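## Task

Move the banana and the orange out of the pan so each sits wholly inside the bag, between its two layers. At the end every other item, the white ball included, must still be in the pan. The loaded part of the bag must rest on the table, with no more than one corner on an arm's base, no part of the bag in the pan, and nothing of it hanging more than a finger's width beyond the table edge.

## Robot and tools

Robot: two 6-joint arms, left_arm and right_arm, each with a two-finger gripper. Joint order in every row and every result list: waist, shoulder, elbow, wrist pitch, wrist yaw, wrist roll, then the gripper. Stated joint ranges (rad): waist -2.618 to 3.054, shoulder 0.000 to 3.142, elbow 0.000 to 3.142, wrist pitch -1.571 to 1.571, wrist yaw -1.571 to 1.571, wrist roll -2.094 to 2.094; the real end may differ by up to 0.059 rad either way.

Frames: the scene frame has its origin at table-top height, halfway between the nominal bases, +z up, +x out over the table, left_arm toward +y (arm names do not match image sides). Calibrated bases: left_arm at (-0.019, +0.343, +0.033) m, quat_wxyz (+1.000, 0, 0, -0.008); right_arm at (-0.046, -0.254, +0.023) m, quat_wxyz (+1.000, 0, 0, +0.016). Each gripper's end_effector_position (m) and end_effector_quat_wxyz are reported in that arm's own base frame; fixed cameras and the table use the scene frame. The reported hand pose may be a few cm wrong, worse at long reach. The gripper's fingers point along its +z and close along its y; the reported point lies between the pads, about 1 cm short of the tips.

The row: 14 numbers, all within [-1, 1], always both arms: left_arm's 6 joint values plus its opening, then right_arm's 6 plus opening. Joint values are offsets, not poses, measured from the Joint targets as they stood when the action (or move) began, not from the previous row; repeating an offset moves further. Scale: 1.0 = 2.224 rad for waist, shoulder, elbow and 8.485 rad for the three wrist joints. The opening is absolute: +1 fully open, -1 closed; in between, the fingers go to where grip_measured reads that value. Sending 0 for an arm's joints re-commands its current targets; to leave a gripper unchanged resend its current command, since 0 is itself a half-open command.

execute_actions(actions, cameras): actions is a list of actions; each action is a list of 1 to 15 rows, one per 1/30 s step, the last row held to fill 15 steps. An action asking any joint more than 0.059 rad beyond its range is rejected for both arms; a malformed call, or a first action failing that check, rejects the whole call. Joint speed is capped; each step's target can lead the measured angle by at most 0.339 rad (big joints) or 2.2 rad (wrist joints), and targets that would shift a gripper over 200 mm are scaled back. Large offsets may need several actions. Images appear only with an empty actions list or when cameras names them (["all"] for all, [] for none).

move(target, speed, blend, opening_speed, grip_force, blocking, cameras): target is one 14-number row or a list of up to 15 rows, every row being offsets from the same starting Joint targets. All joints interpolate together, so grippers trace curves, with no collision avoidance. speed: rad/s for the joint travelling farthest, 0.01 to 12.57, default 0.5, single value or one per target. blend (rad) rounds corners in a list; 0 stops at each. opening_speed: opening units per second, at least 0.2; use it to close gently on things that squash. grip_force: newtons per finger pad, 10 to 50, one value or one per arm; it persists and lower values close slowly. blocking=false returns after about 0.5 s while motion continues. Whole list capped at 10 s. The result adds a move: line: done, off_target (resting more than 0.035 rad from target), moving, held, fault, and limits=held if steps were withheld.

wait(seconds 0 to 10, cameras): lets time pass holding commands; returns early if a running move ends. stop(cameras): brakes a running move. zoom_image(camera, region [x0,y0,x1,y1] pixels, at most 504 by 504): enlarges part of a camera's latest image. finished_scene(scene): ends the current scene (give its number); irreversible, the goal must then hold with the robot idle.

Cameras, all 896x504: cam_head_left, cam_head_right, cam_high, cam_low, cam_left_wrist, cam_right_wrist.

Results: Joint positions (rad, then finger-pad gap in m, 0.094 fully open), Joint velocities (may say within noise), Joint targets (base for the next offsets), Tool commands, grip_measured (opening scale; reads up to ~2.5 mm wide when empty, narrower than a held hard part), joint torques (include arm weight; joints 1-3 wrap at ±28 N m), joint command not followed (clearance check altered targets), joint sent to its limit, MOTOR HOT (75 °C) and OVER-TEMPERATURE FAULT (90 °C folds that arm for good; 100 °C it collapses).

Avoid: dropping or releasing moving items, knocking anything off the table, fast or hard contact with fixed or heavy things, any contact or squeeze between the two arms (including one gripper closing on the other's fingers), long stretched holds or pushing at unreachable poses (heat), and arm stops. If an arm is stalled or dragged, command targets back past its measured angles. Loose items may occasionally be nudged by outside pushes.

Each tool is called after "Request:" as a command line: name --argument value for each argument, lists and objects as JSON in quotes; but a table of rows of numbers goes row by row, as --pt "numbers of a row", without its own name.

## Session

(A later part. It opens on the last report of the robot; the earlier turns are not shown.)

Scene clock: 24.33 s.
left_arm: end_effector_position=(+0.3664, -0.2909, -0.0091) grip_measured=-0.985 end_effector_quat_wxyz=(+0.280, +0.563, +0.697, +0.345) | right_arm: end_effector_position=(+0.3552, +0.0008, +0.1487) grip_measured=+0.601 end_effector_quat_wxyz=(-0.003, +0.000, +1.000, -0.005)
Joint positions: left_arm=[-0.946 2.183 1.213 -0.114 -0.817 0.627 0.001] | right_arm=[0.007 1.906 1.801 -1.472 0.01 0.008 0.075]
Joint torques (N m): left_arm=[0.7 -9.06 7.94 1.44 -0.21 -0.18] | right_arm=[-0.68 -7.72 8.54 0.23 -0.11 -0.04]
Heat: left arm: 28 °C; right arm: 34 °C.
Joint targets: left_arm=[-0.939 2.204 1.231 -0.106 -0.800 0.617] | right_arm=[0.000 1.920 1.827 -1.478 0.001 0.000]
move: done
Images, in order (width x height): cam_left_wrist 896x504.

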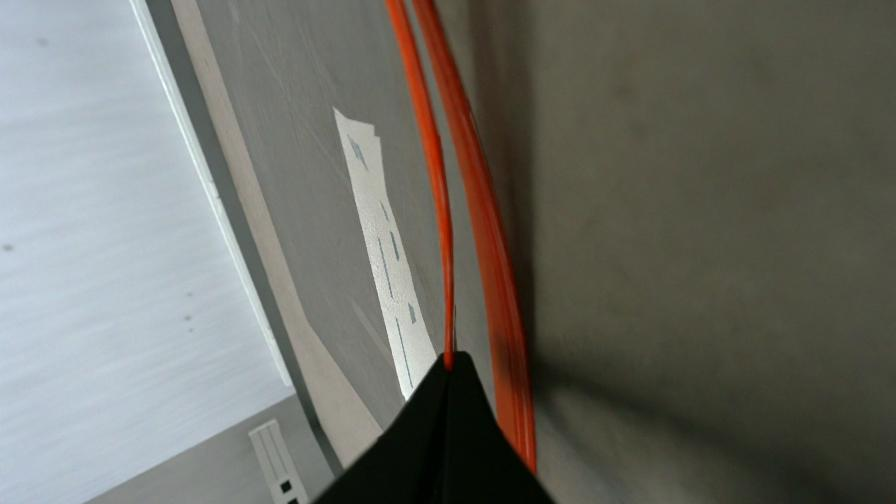

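Request:
move --target '[-0.0014,-0.0603,0.0239,-0.0245,0,0,-1,0,0,0,0,0,0,0.6]' --speed 0.2 --cameras '["cam_left_wrist","cam_low"]'

Request:
zoom_image --camera "cam_low" --region '[400, 250, 550, 370]'

Scene clock: 27.27 s.
left_arm: end_effector_position=(+0.3627, -0.2857, +0.0249) grip_measured=-0.985 end_effector_quat_wxyz=(+0.257, +0.574, +0.694, +0.351) | right_arm: end_effector_position=(+0.3552, +0.0008, +0.1487) grip_measured=+0.601 end_effector_quat_wxyz=(-0.003, +0.000, +1.000, -0.005)
Joint positions: left_arm=[-0.946 2.101 1.266 -0.3 -0.817 0.627 0.001] | right_arm=[0.007 1.906 1.801 -1.472 0.01 0.008 0.075]
Joint torques (N m): left_arm=[0.49 -12.93 8.46 1.1 -0.21 -0.18] | right_arm=[-0.66 -7.68 8.54 0.23 -0.11 -0.04]
Heat: left arm: 29 °C; right arm: 34 °C.
Joint targets: left_arm=[-0.942 2.070 1.285 -0.314 -0.800 0.617] | right_arm=[0.000 1.920 1.827 -1.478 0.001 0.000]
move: done
Images, in order (width x height): cam_low 896x504, cam_left_wrist 896x504.

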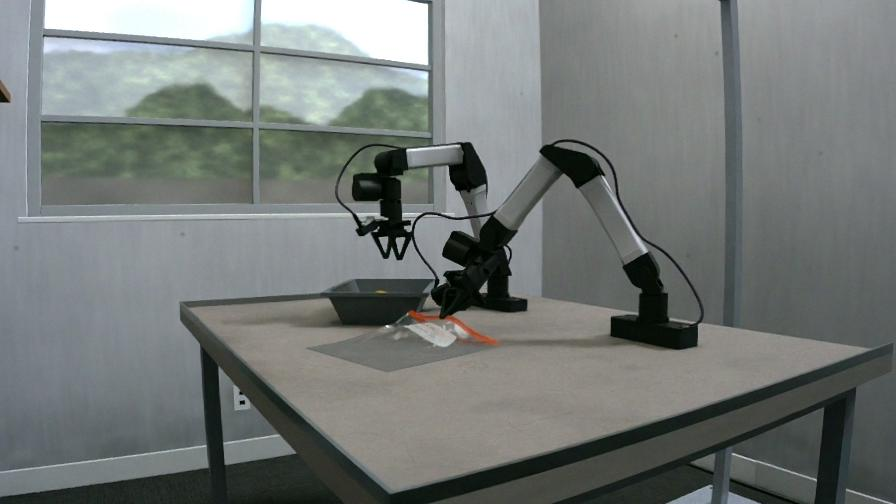

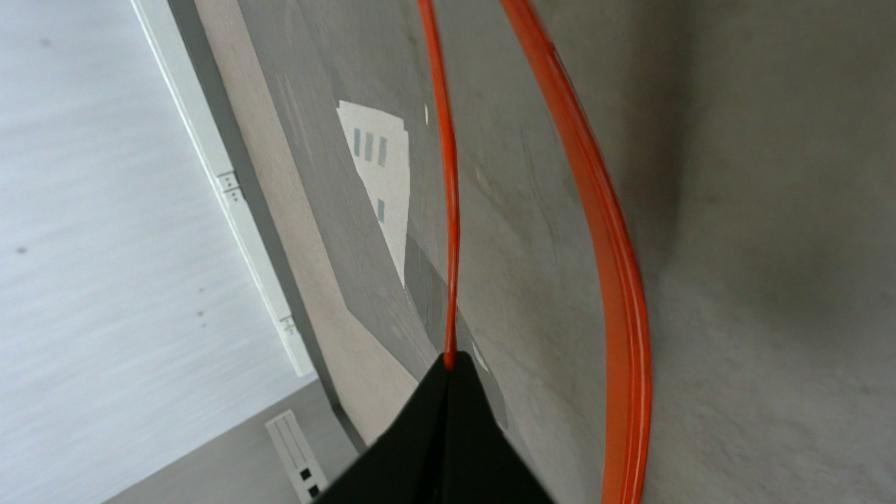

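Scaled by 3.360 from the camera's 896x504 image, which has a finer 1280x720 frame.

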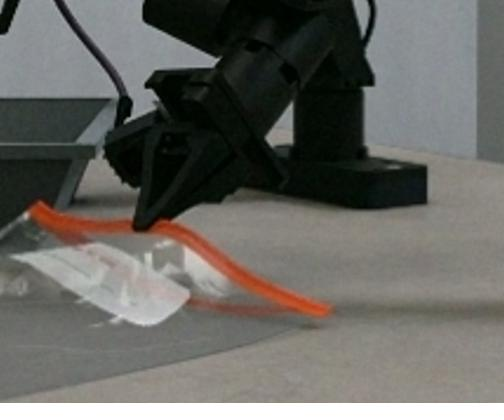

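Request:
move --pt "0 0 0 0 0 0 -0.75 0 0 0 0 0 0 0.6" --pt "0.0209 -0.0624 -0.0949 0.0085 0 0 -0.75 0 0 0 0 0 0 0.6" --speed 0.25 --cameras '["cam_left_wrist","cam_low"]'

Request:
zoom_image --camera "cam_low" --region '[400, 250, 550, 370]'

Scene clock: 29.57 s.
left_arm: end_effector_position=(+0.3511, -0.2398, +0.0328) grip_measured=-0.752 end_effector_quat_wxyz=(+0.252, +0.557, +0.706, +0.356) | right_arm: end_effector_position=(+0.3552, +0.0008, +0.1487) grip_measured=+0.601 end_effector_quat_wxyz=(-0.003, +0.000, +1.000, -0.005)
Joint positions: left_arm=[-0.902 1.962 1.084 -0.251 -0.816 0.627 0.012] | right_arm=[0.007 1.906 1.801 -1.472 0.01 0.008 0.075]
Joint torques (N m): left_arm=[0.7 -11.58 5.5 1.38 -0.21 -0.18] | right_arm=[-0.66 -7.71 8.55 0.23 -0.11 -0.03]
Heat: left arm: 31 °C; right arm: 34 °C.
Joint targets: left_arm=[-0.895 1.931 1.074 -0.242 -0.800 0.617] | right_arm=[0.000 1.920 1.827 -1.478 0.001 0.000]
move: done
Images, in order (width x height): cam_low 896x504, cam_left_wrist 896x504.

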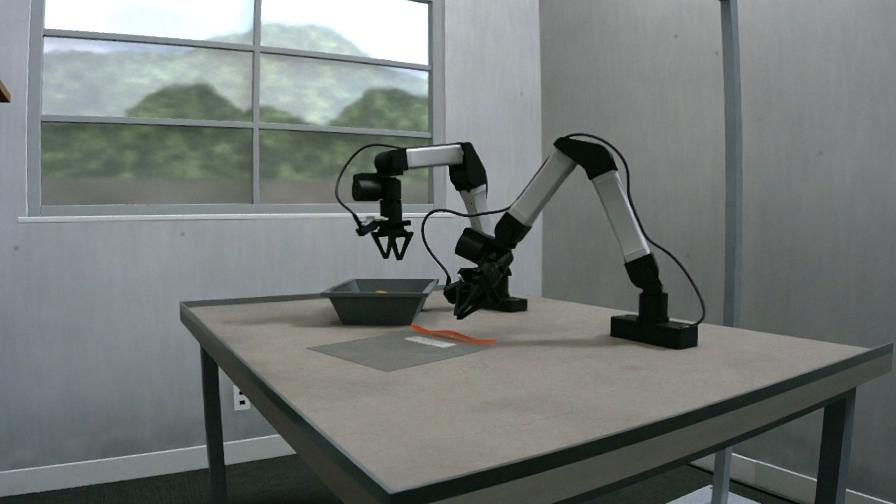

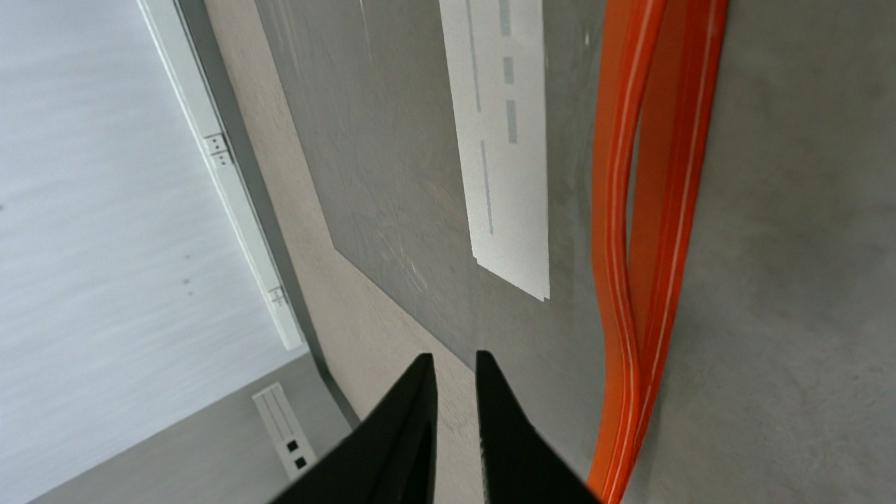

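Scaled by 3.360 from the camera's 896x504 image, which has a finer 1280x720 frame.

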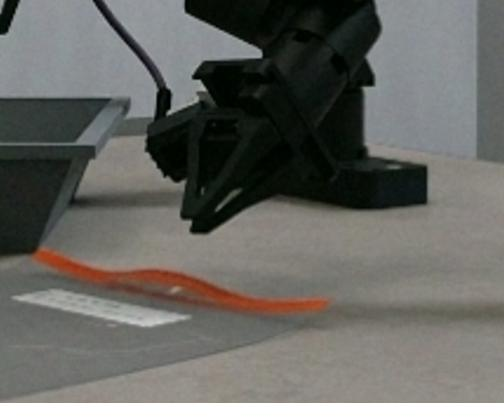

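Request:
move --pt "-0.0512 0.0587 0.0452 0.0034 0 0 -0.5 0 0 0 0 0 0 0.6" --pt "-0.0261 0.1102 0.0697 0.0136 0 0 -0.5 0 0 0 0 0 0 0.6" --speed '[0.4,0.2]' --cameras '["cam_left_wrist"]'

Request:
zoom_image --camera "cam_left_wrist" --region '[350, 250, 600, 500]'

Scene clock: 33.50 s.
left_arm: end_effector_position=(+0.3610, -0.2935, -0.0026) grip_measured=-0.502 end_effector_quat_wxyz=(+0.280, +0.568, +0.694, +0.342) | right_arm: end_effector_position=(+0.3552, +0.0008, +0.1487) grip_measured=+0.601 end_effector_quat_wxyz=(-0.003, +0.000, +1.000, -0.005)
Joint positions: left_arm=[-0.958 2.158 1.208 -0.136 -0.813 0.627 0.023] | right_arm=[0.007 1.906 1.801 -1.472 0.01 0.008 0.075]
Joint torques (N m): left_arm=[0.55 -9.17 8.28 1.43 -0.24 -0.19] | right_arm=[-0.69 -7.71 8.55 0.23 -0.11 -0.03]
Heat: left arm: 31 °C; right arm: 35 °C.
Joint targets: left_arm=[-0.954 2.176 1.229 -0.126 -0.800 0.617] | right_arm=[0.000 1.920 1.827 -1.478 0.001 0.000]
move: done
Images, in order (width x height): cam_left_wrist 896x504.

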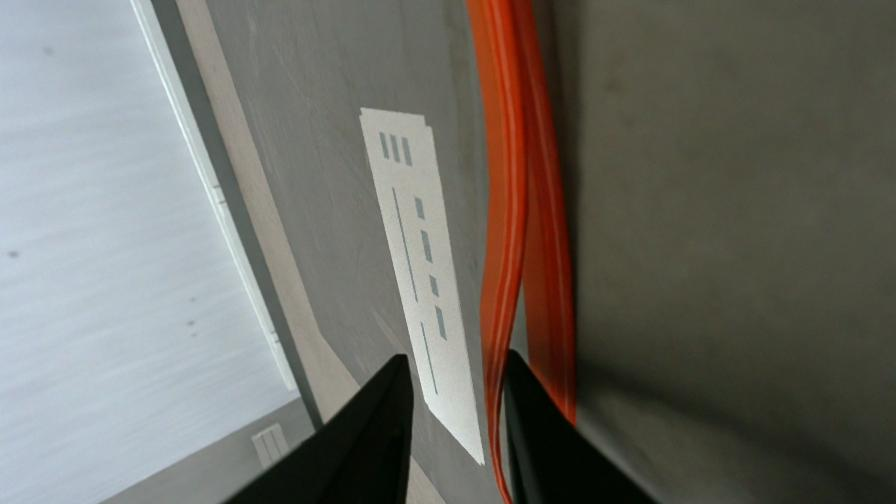

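Scaled by 2.016 from the camera's 896x504 image, which has a finer 1280x720 frame.

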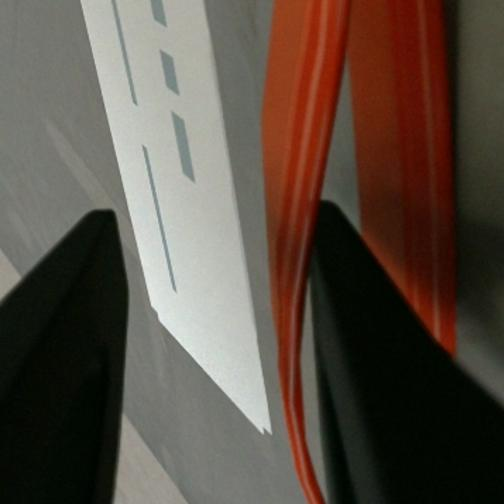

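Request:
move --target '[0,0,-0.0274,0.0035,0,0,-0.5,0,0,0,0,0,0,0.6]' --speed 0.15 --cameras '["cam_left_wrist"]'

Request:
zoom_image --camera "cam_left_wrist" --region '[350, 250, 600, 500]'

Scene clock: 34.73 s.
left_arm: end_effector_position=(+0.3578, -0.2889, -0.0088) grip_measured=-0.502 end_effector_quat_wxyz=(+0.280, +0.569, +0.693, +0.343) | right_arm: end_effector_position=(+0.3552, +0.0008, +0.1487) grip_measured=+0.601 end_effector_quat_wxyz=(-0.003, +0.000, +1.000, -0.005)
Joint positions: left_arm=[-0.958 2.158 1.176 -0.106 -0.813 0.627 0.023] | right_arm=[0.007 1.906 1.801 -1.472 0.01 0.008 0.075]
Joint torques (N m): left_arm=[0.54 -9.06 5.29 1.43 -0.24 -0.18] | right_arm=[-0.7 -7.71 8.54 0.23 -0.11 -0.04]
Heat: left arm: 32 °C; right arm: 35 °C.
Joint targets: left_arm=[-0.954 2.176 1.168 -0.097 -0.800 0.617] | right_arm=[0.000 1.920 1.827 -1.478 0.001 0.000]
move: done
Images, in order (width x height): cam_left_wrist 896x504.

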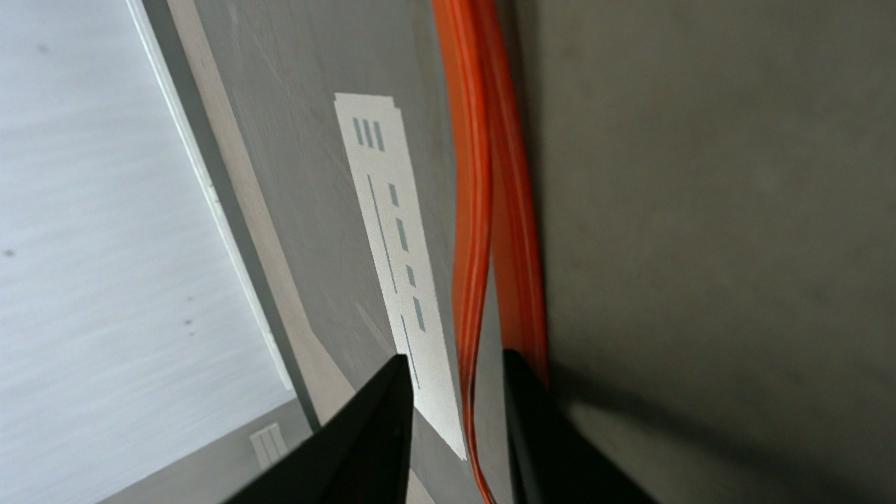

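Scaled by 2.016 from the camera's 896x504 image, which has a finer 1280x720 frame.

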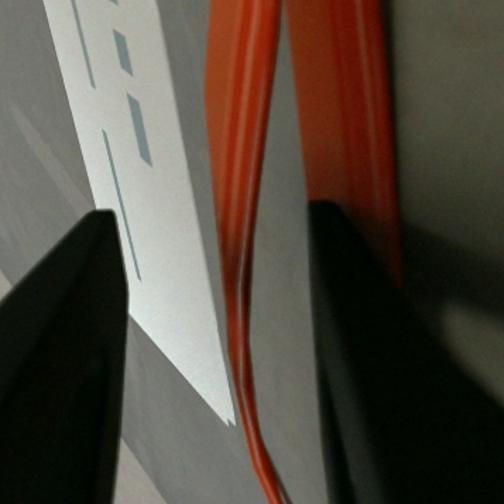

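Request:
move --pt "0.0099 0.0045 0.0214 -0.0009 0 0 -0.5 0 0 0 0 0 0 0.6" --pt "0.0099 0.0045 0.0214 -0.0009 0 0 -1 0 0 0 0 0 0 0.6" --speed 0.15 --opening_speed 0.5 --cameras '["cam_left_wrist"]'

Request:
zoom_image --camera "cam_left_wrist" --region '[350, 250, 600, 500]'

Scene clock: 37.07 s.
left_arm: end_effector_position=(+0.3672, -0.2866, -0.0061) grip_measured=-0.984 end_effector_quat_wxyz=(+0.282, +0.559, +0.700, +0.344) | right_arm: end_effector_position=(+0.3552, +0.0008, +0.1487) grip_measured=+0.601 end_effector_quat_wxyz=(-0.003, +0.000, +1.000, -0.005)
Joint positions: left_arm=[-0.937 2.166 1.197 -0.106 -0.813 0.627 0.001] | right_arm=[0.007 1.906 1.801 -1.472 0.01 0.008 0.075]
Joint torques (N m): left_arm=[0.65 -9.06 7.97 1.37 -0.23 -0.17] | right_arm=[-0.68 -7.71 8.54 0.23 -0.1 -0.03]
Heat: left arm: 32 °C; right arm: 35 °C.
Joint targets: left_arm=[-0.932 2.186 1.215 -0.104 -0.800 0.617] | right_arm=[0.000 1.920 1.827 -1.478 0.001 0.000]
move: done
Images, in order (width x height): cam_left_wrist 896x504.

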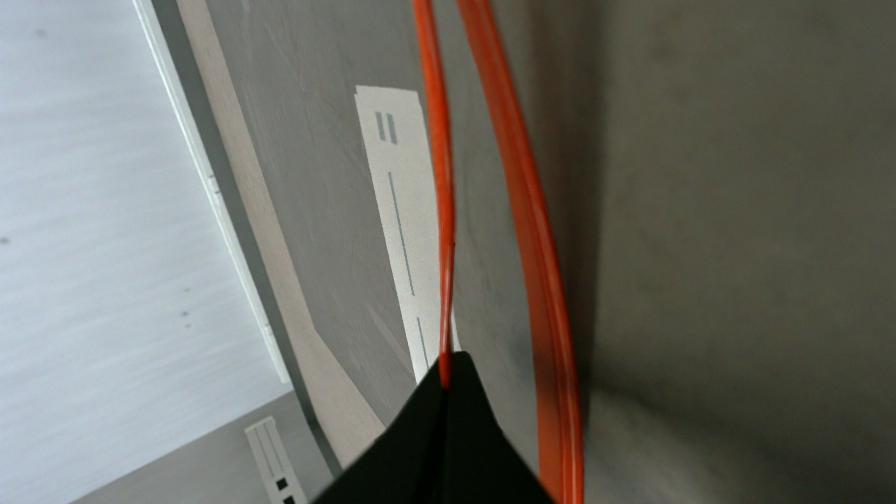

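Scaled by 2.016 from the camera's 896x504 image, which has a finer 1280x720 frame.

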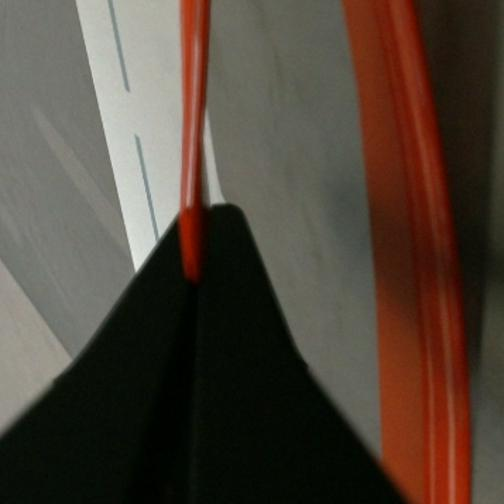

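Request:
move --pt "-0.0027 -0.0634 0.0339 -0.0285 0 0 -1 0 0 0 0 0 0 0.6" --pt "0.0844 -0.155 -0.0309 -0.0208 0.0678 0.0275 -1 0 0 0 0 0 0 0.6" --pt "0.1871 -0.1886 -0.1109 0.0062 0.1355 0.0557 -1 0 0 0 0 0 0 0.6" --speed 0.35 --blend 0.03 --cameras '["cam_left_wrist","cam_low","cam_high","cam_head_left"]'

Request:
zoom_image --camera "cam_low" --region '[400, 250, 550, 370]'

Request:
zoom_image --camera "cam_head_left" --region '[280, 180, 480, 330]'

Scene clock: 42.63 s.
left_arm: end_effector_position=(+0.3561, -0.2691, +0.0498) grip_measured=-0.984 end_effector_quat_wxyz=(+0.365, +0.704, +0.607, -0.057) | right_arm: end_effector_position=(+0.3552, +0.0008, +0.1487) grip_measured=+0.601 end_effector_quat_wxyz=(-0.003, +0.000, +1.000, -0.005)
Joint positions: left_arm=[-0.52 1.796 0.979 -0.061 0.332 1.078 0.001] | right_arm=[0.007 1.906 1.801 -1.472 0.01 0.008 0.075]
Joint torques (N m): left_arm=[0.58 -10.67 6.09 1.86 0.35 0.03] | right_arm=[-0.68 -7.71 8.55 0.23 -0.11 -0.03]
Heat: left arm: 33 °C; right arm: 36 °C.
Joint targets: left_arm=[-0.516 1.766 0.969 -0.052 0.350 1.089] | right_arm=[0.000 1.920 1.827 -1.478 0.001 0.000]
move: done
Images, in order (width x height): cam_head_left 896x504, cam_high 896x504, cam_low 896x504, cam_left_wrist 896x504.

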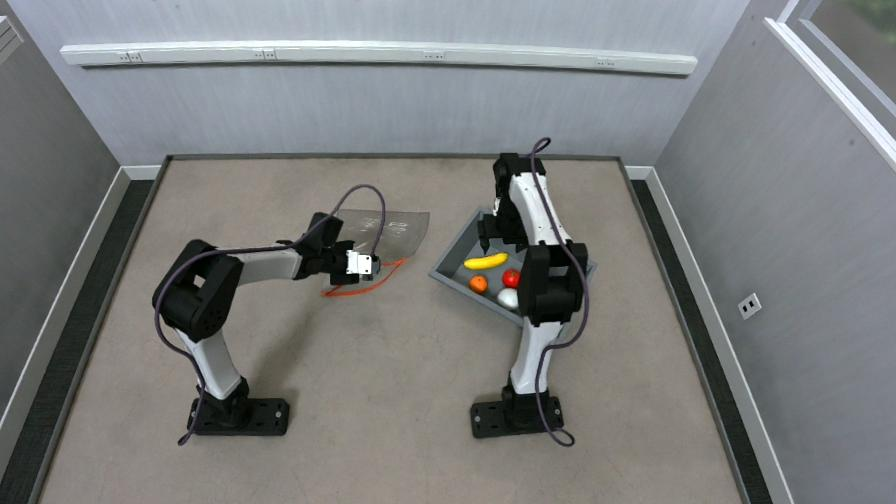

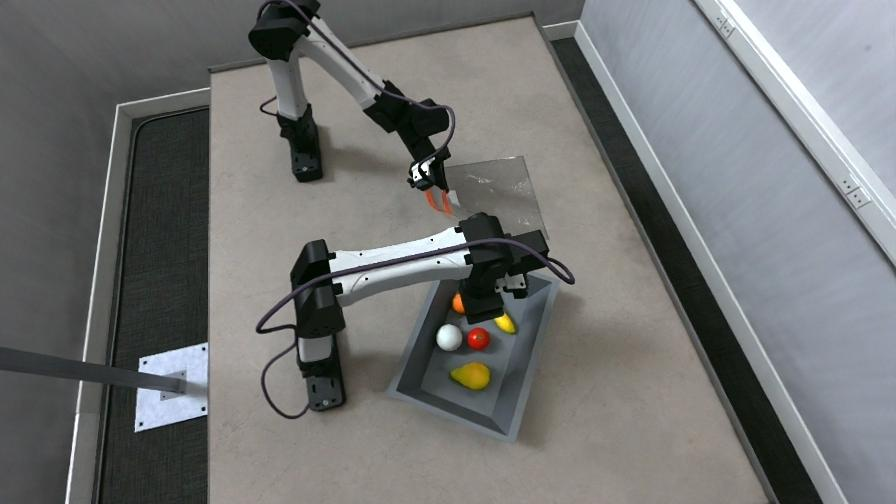

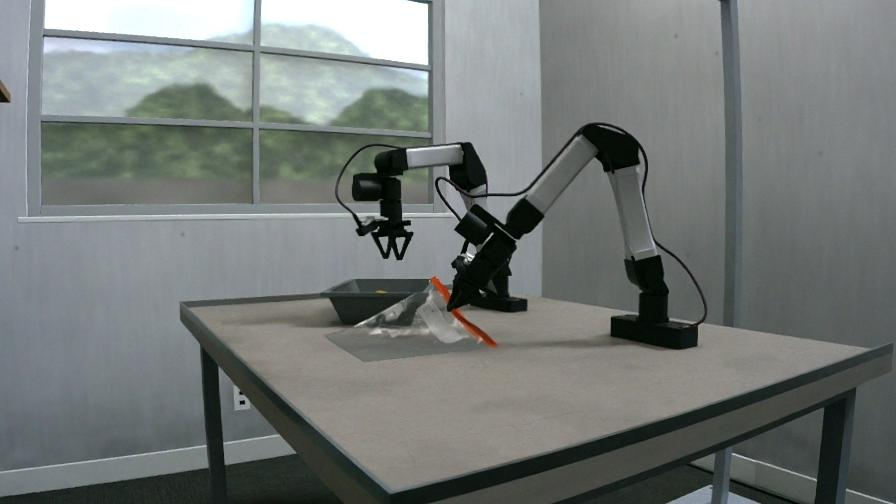

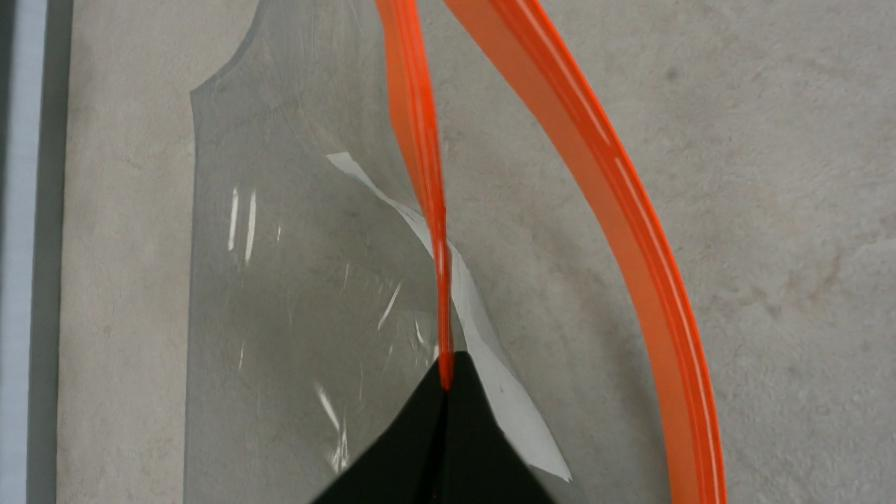

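Scaled by 3.360 from the camera's 896x504 image, which has a finer 1280x720 frame.

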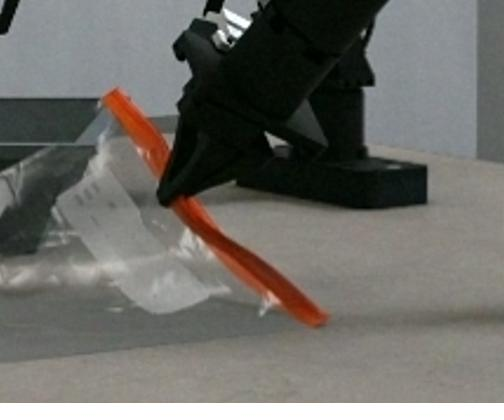

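Scaled by 2.520 from the camera's 896x504 image, which has a finer 1280x720 frame.

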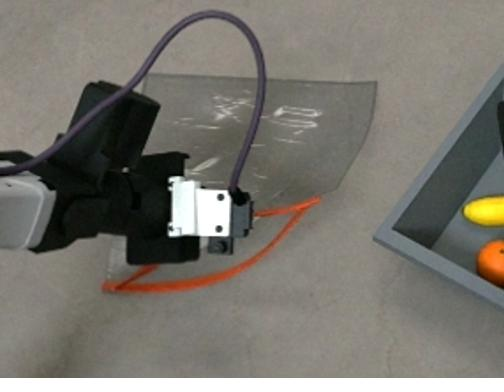

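Request:
move --target '[0,0,0,0,0,0,-1,-0.0107,0.1159,0.0641,0.0136,0,0.1659,0.3]' --speed 0.7 --cameras '["cam_right_wrist"]'

Scene clock: 47.70 s.
left_arm: end_effector_position=(+0.3561, -0.2691, +0.0498) grip_measured=-0.984 end_effector_quat_wxyz=(+0.365, +0.704, +0.607, -0.057) | right_arm: end_effector_position=(+0.4141, -0.0083, +0.0890) grip_measured=+0.301 end_effector_quat_wxyz=(-0.006, +0.650, +0.760, -0.011)
Joint positions: left_arm=[-0.52 1.796 0.979 -0.061 0.332 1.078 0.001] | right_arm=[-0.017 2.165 1.943 -1.372 0.008 1.399 0.061]
Joint torques (N m): left_arm=[0.58 -10.63 6.12 1.84 0.36 0.03] | right_arm=[-0.68 -9.74 8.62 0.27 -0.05 0.1]
Heat: left arm: 34 °C; right arm: 36 °C.
Joint targets: left_arm=[-0.516 1.766 0.969 -0.052 0.350 1.089] | right_arm=[-0.024 2.177 1.970 -1.362 0.001 1.407]
move: done
Images, in order (width x height): cam_right_wrist 896x504.

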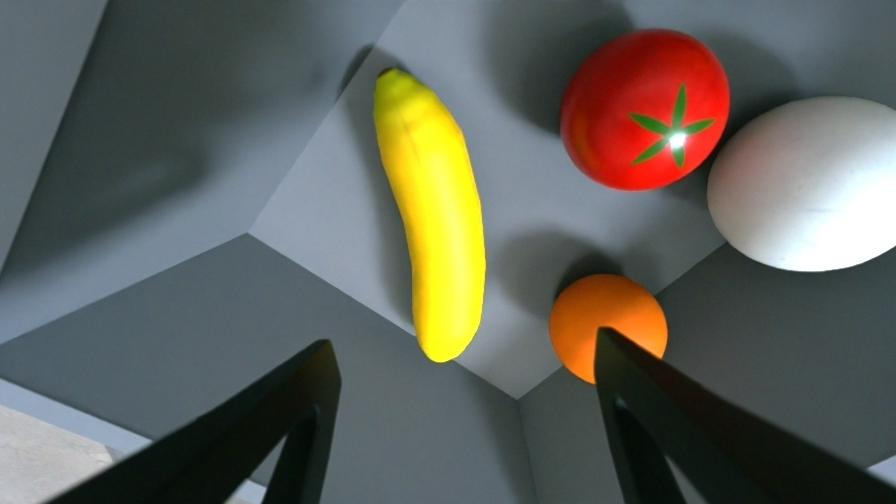

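Request:
move --pt "0 0 0 0 0 0 -1 -0.0135 0.0029 -0.0674 0.0182 0 -0.0103 0.3" --pt "0 0 0 0 0 0 -1 -0.0135 0.0198 -0.1218 0.0369 0 -0.0103 0.3" --speed 0.3 --blend 0.02 --grip_force '[50,20]' --cameras '["cam_right_wrist"]'

Scene clock: 50.60 s.
left_arm: end_effector_position=(+0.3561, -0.2691, +0.0498) grip_measured=-0.984 end_effector_quat_wxyz=(+0.365, +0.704, +0.607, -0.057) | right_arm: end_effector_position=(+0.4204, -0.0219, +0.0099) grip_measured=+0.301 end_effector_quat_wxyz=(+0.003, +0.635, +0.772, -0.003)
Joint positions: left_arm=[-0.52 1.796 0.979 -0.061 0.332 1.078 0.001] | right_arm=[-0.049 2.211 1.701 -1.06 0.008 1.328 0.061]
Joint torques (N m): left_arm=[0.5 -10.63 6.12 1.84 0.35 0.03] | right_arm=[-0.49 -10.17 5.72 0.35 -0.04 -0.03]
Heat: left arm: 34 °C; right arm: 37 °C.
Joint targets: left_arm=[-0.516 1.766 0.969 -0.052 0.350 1.089] | right_arm=[-0.054 2.221 1.699 -1.050 0.001 1.320]
grip_force (N): 50, 20
move: done
Images, in order (width x height): cam_right_wrist 896x504.

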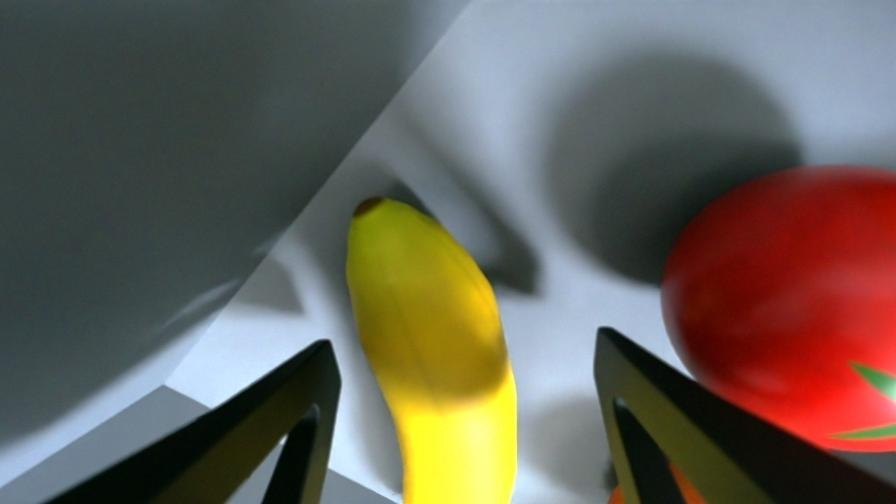

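Request:
move --target '[0,0,0,0,0,0,-1,0,0,0,0,0,0,-0.5]' --opening_speed 0.35 --cameras '["cam_right_wrist"]'

Scene clock: 53.97 s.
left_arm: end_effector_position=(+0.3561, -0.2691, +0.0498) grip_measured=-0.984 end_effector_quat_wxyz=(+0.365, +0.704, +0.607, -0.057) | right_arm: end_effector_position=(+0.4207, -0.0219, +0.0099) grip_measured=-0.458 end_effector_quat_wxyz=(+0.003, +0.635, +0.772, -0.003)
Joint positions: left_arm=[-0.52 1.796 0.979 -0.061 0.332 1.078 0.001] | right_arm=[-0.049 2.211 1.701 -1.059 0.008 1.328 0.025]
Joint torques (N m): left_arm=[0.55 -10.61 6.13 1.84 0.38 0.02] | right_arm=[-0.47 -10.18 5.71 0.32 -0.05 -0.03]
Heat: left arm: 34 °C; right arm: 37 °C.
Joint targets: left_arm=[-0.516 1.766 0.969 -0.052 0.350 1.089] | right_arm=[-0.054 2.221 1.699 -1.050 0.001 1.320]
grip_force (N): 50, 20
move: done
Images, in order (width x height): cam_right_wrist 896x504.

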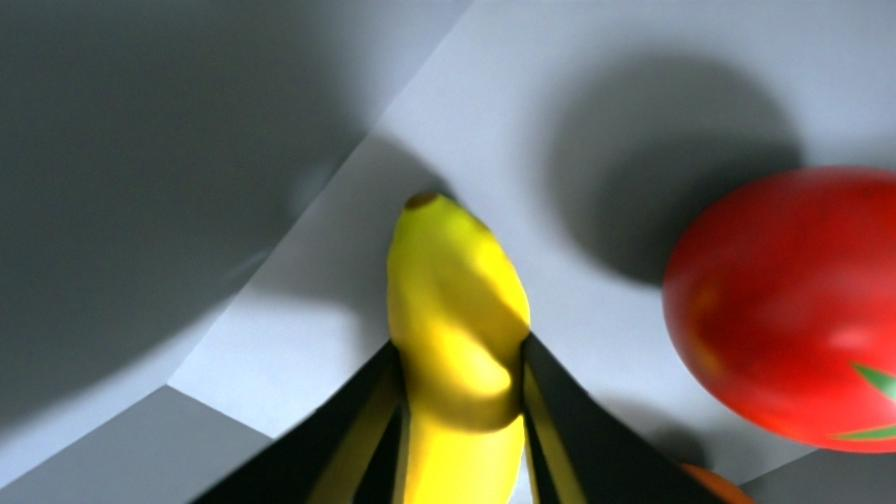

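Request:
move --pt "0 -0.0327 0.0409 -0.0194 0 0 -1 0 -0.0204 0.0848 -0.0274 0 0 -0.5" --pt "0 -0.0327 0.0409 -0.0194 0 0 -1 0.2266 -0.1375 0.0366 -0.0455 0 0 -0.5" --speed 0.5 --blend '[0.02,0]' --cameras '["all"]'

Request:
zoom_image --camera "cam_low" --region '[380, 230, 530, 370]'

Request:
zoom_image --camera "cam_head_left" --region '[280, 180, 480, 330]'

Scene clock: 58.80 s.
left_arm: end_effector_position=(+0.3531, -0.2676, +0.0856) grip_measured=-0.984 end_effector_quat_wxyz=(+0.365, +0.704, +0.606, -0.057) | right_arm: end_effector_position=(+0.3275, +0.1584, +0.1282) grip_measured=-0.471 end_effector_quat_wxyz=(-0.007, +0.423, +0.906, -0.011)
Joint positions: left_arm=[-0.52 1.715 1.041 -0.203 0.333 1.078 0.001] | right_arm=[0.452 1.954 1.784 -1.428 0.004 1.325 0.025]
Joint torques (N m): left_arm=[0.51 -9.62 9.4 1.59 0.35 0.02] | right_arm=[-0.47 -12.57 5.64 0.15 0 -0.01]
Heat: left arm: 35 °C; right arm: 38 °C.
Joint targets: left_arm=[-0.516 1.694 1.060 -0.216 0.350 1.089] | right_arm=[0.450 1.915 1.781 -1.436 0.000 1.320]
grip_force (N): 50, 20
move: off_target (right_arm); right_arm: the shoulder is farthest, 0.039 rad from its target

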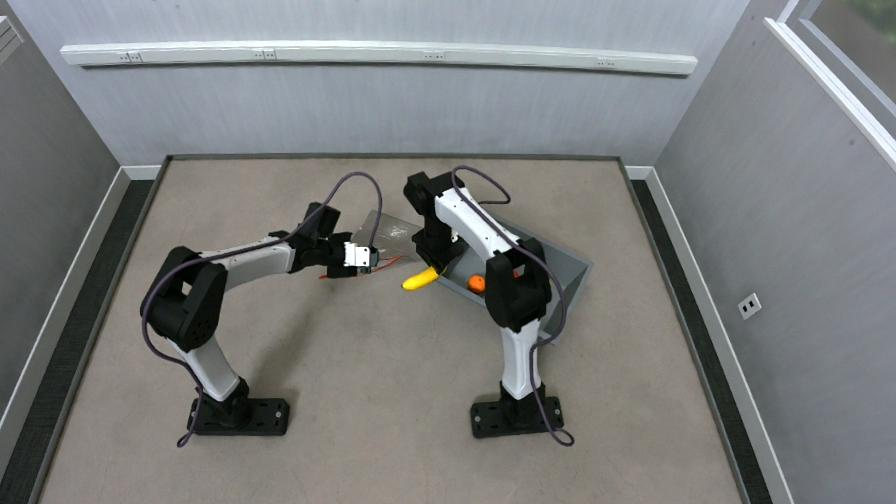

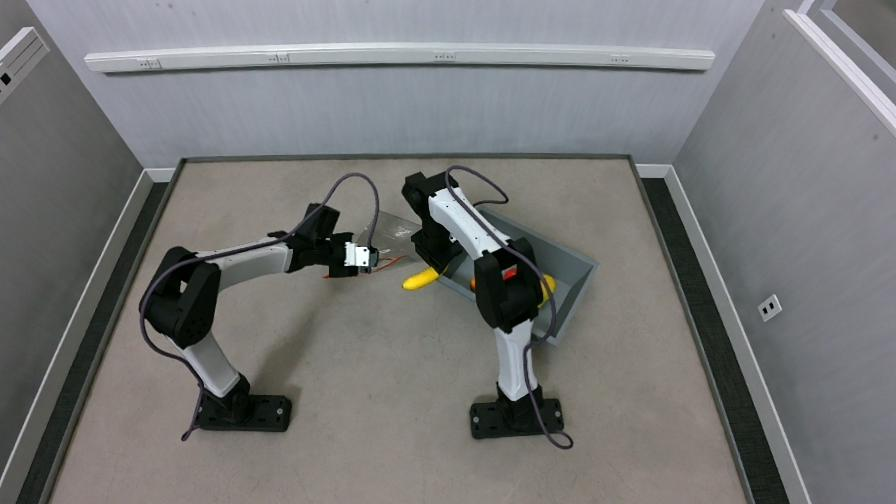

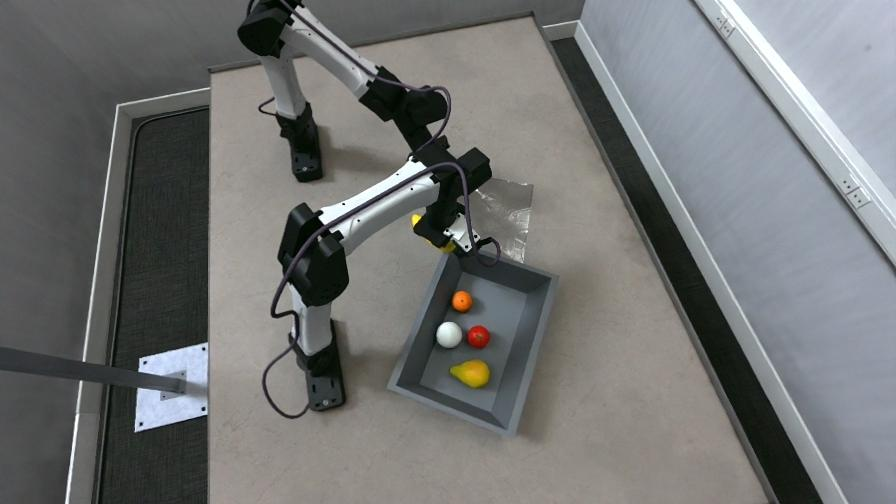

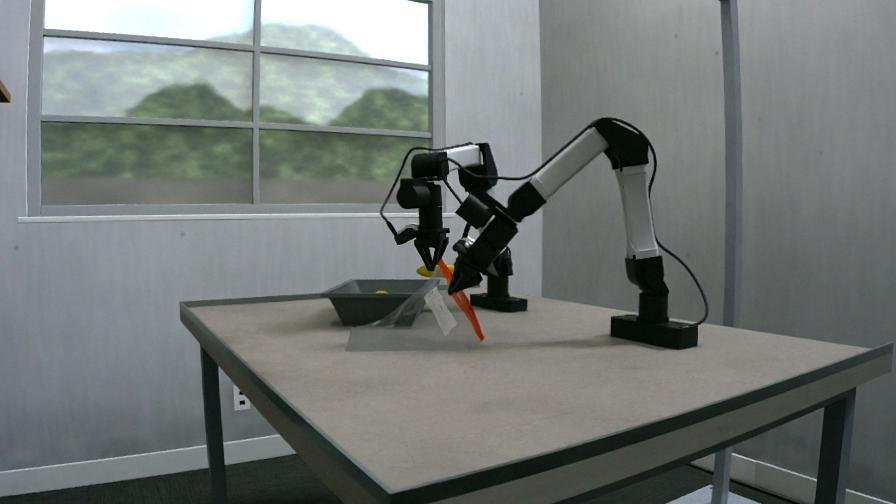

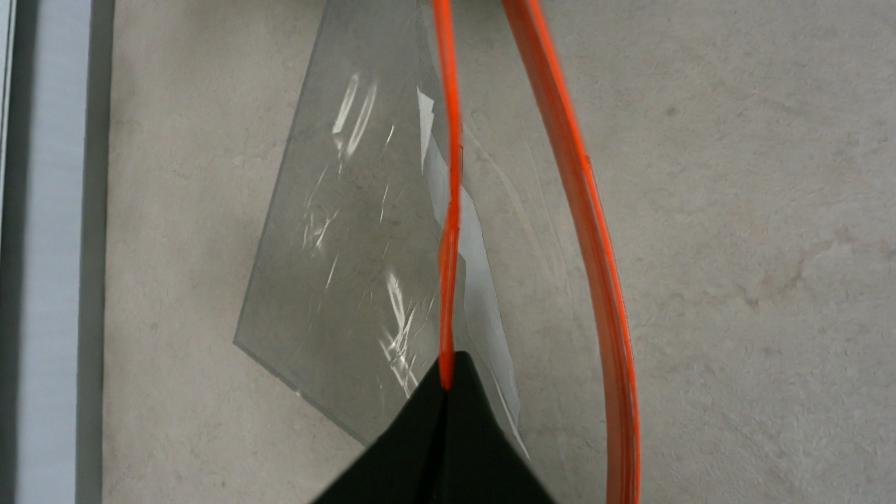

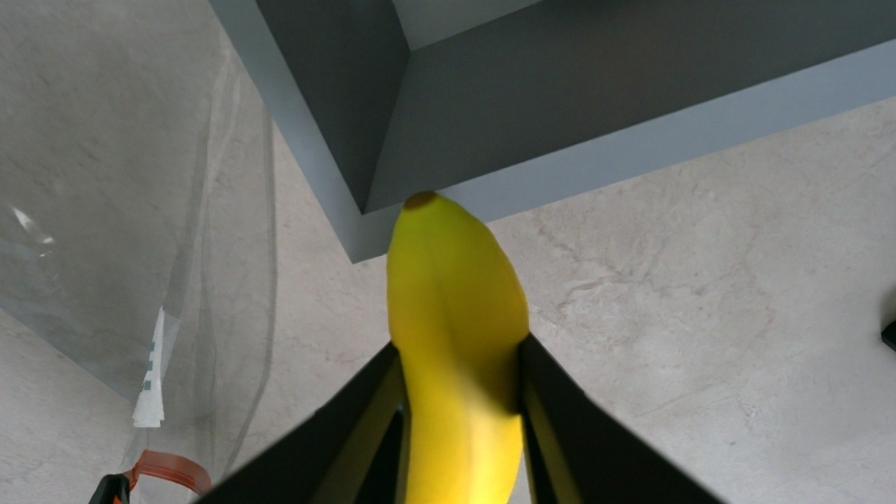

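Scaled by 3.360 from the camera's 896x504 image, which has a finer 1280x720 frame.

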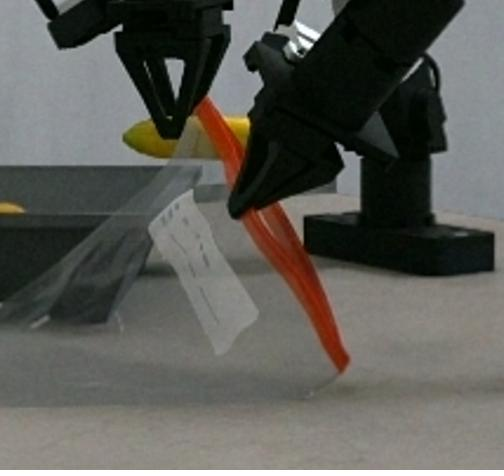

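Scaled by 2.520 from the camera's 896x504 image, which has a finer 1280x720 frame.

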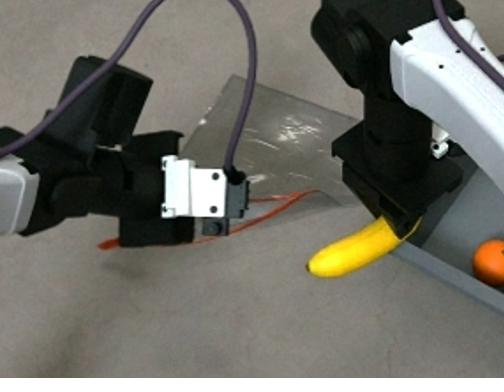

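Request:
move --pt "-0.1025 0.0661 0.0387 -0.0075 -0.0678 -0.0282 -1 0 0 0 0 0 0 -0.5" --pt "-0.1897 0.1578 0.1034 -0.0152 -0.1355 -0.0556 -1 0 0 0 0 0 0 -0.5" --pt "-0.1871 0.2212 0.0697 0.0132 -0.1355 -0.0556 -0.5 0 0 0 0 0 0 -0.5" --pt "-0.2217 0.1652 0.0515 0.0003 -0.1355 -0.0556 -0.5 0 0 0 0 0 0 -0.5" --pt "-0.1891 -0.0159 -0.1092 0.0245 -0.0943 -0.3676 -0.5 0 0 0 0 0 0 -0.5" --speed '[0.5,0.5,0.4,0.4,1.5]' --blend '[0.05,0.03,0,0.05,0]' --cameras '["cam_left_wrist","cam_head_left","cam_low"]'

Request:
zoom_image --camera "cam_head_left" --region '[280, 180, 480, 330]'

Scene clock: 63.00 s.
left_arm: end_effector_position=(+0.3626, -0.2880, +0.0453) grip_measured=-0.984 end_effector_quat_wxyz=(+0.269, +0.608, +0.701, +0.258) | right_arm: end_effector_position=(+0.3274, +0.1583, +0.1282) grip_measured=-0.471 end_effector_quat_wxyz=(-0.007, +0.423, +0.906, -0.012)
Joint positions: left_arm=[-0.882 1.972 1.23 -0.309 -0.59 0.707 0.001] | right_arm=[0.452 1.954 1.784 -1.428 0.004 1.325 0.025]
Joint torques (N m): left_arm=[0.49 -9.98 7.05 1.45 -0.22 -0.06] | right_arm=[-0.17 -12.59 5.64 0.1 0 0]
Heat: left arm: 35 °C; right arm: 38 °C.
Joint targets: left_arm=[-0.878 1.971 1.229 -0.309 -0.586 0.709] | right_arm=[0.450 1.915 1.781 -1.436 0.000 1.320]
Tool commands: left_gripper/opening=-1.0 right_gripper/opening=-0.5
grip_force (N): 50, 20
move: held (left_arm; a check stopped the path), off_target (right_arm); path passed 1 of 5 targets; target 3's new numbers were not sent; limits=held; left_arm: the wrist roll is farthest, 2.737 rad from its target; right_arm: the shoulder is farthest, 0.039 rad from its target
joint command not followed: on one or more control steps a check withheld the commanded joint targets of the left arm, and it was not sent them on those steps.
cause: the commanded joint targets, or the way to them, would bring a part of the robot too close to another arm (this arm's wrist (the part past the wrist pitch) and the right arm's fingers, along the way the arms are being sent, or toward where that arm still pushes).
Images, in order (width x height): cam_head_left 896x504, cam_low 896x504, cam_left_wrist 896x504.

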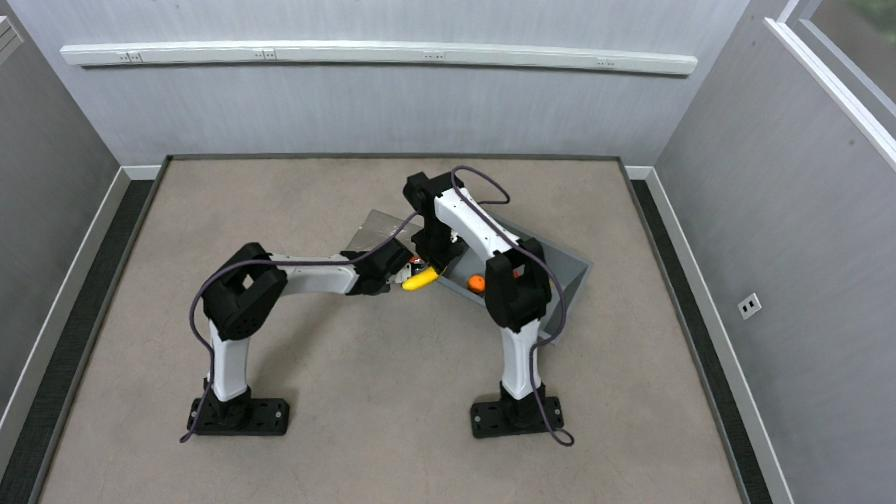

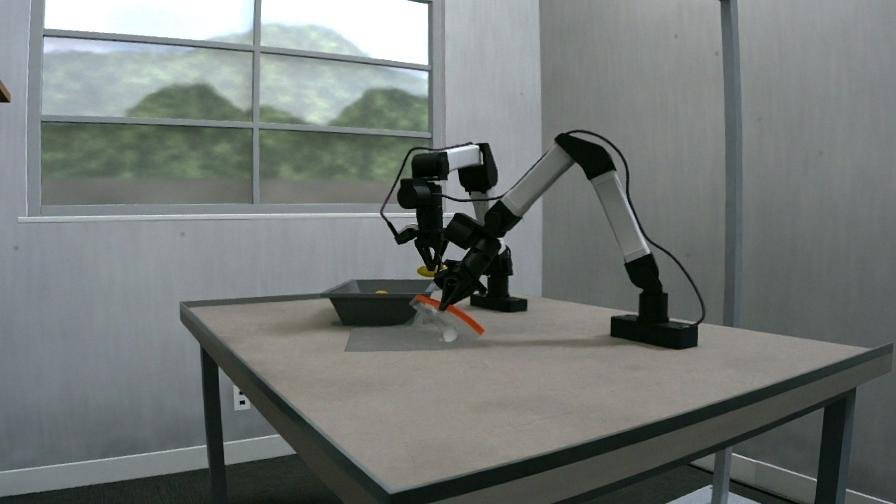

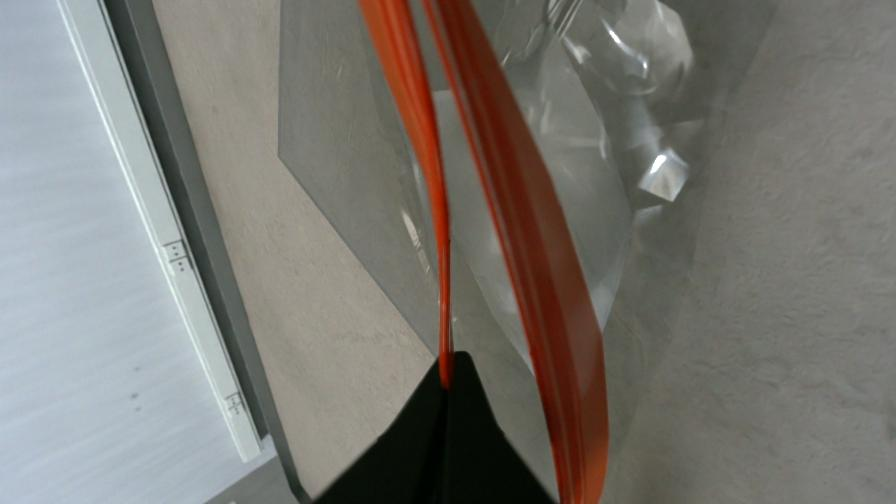

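Scaled by 2.520 from the camera's 896x504 image, which has a finer 1280x720 frame.

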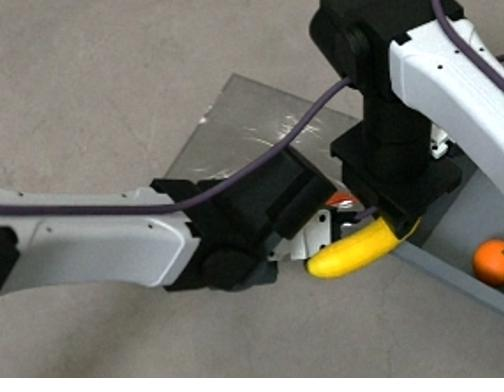

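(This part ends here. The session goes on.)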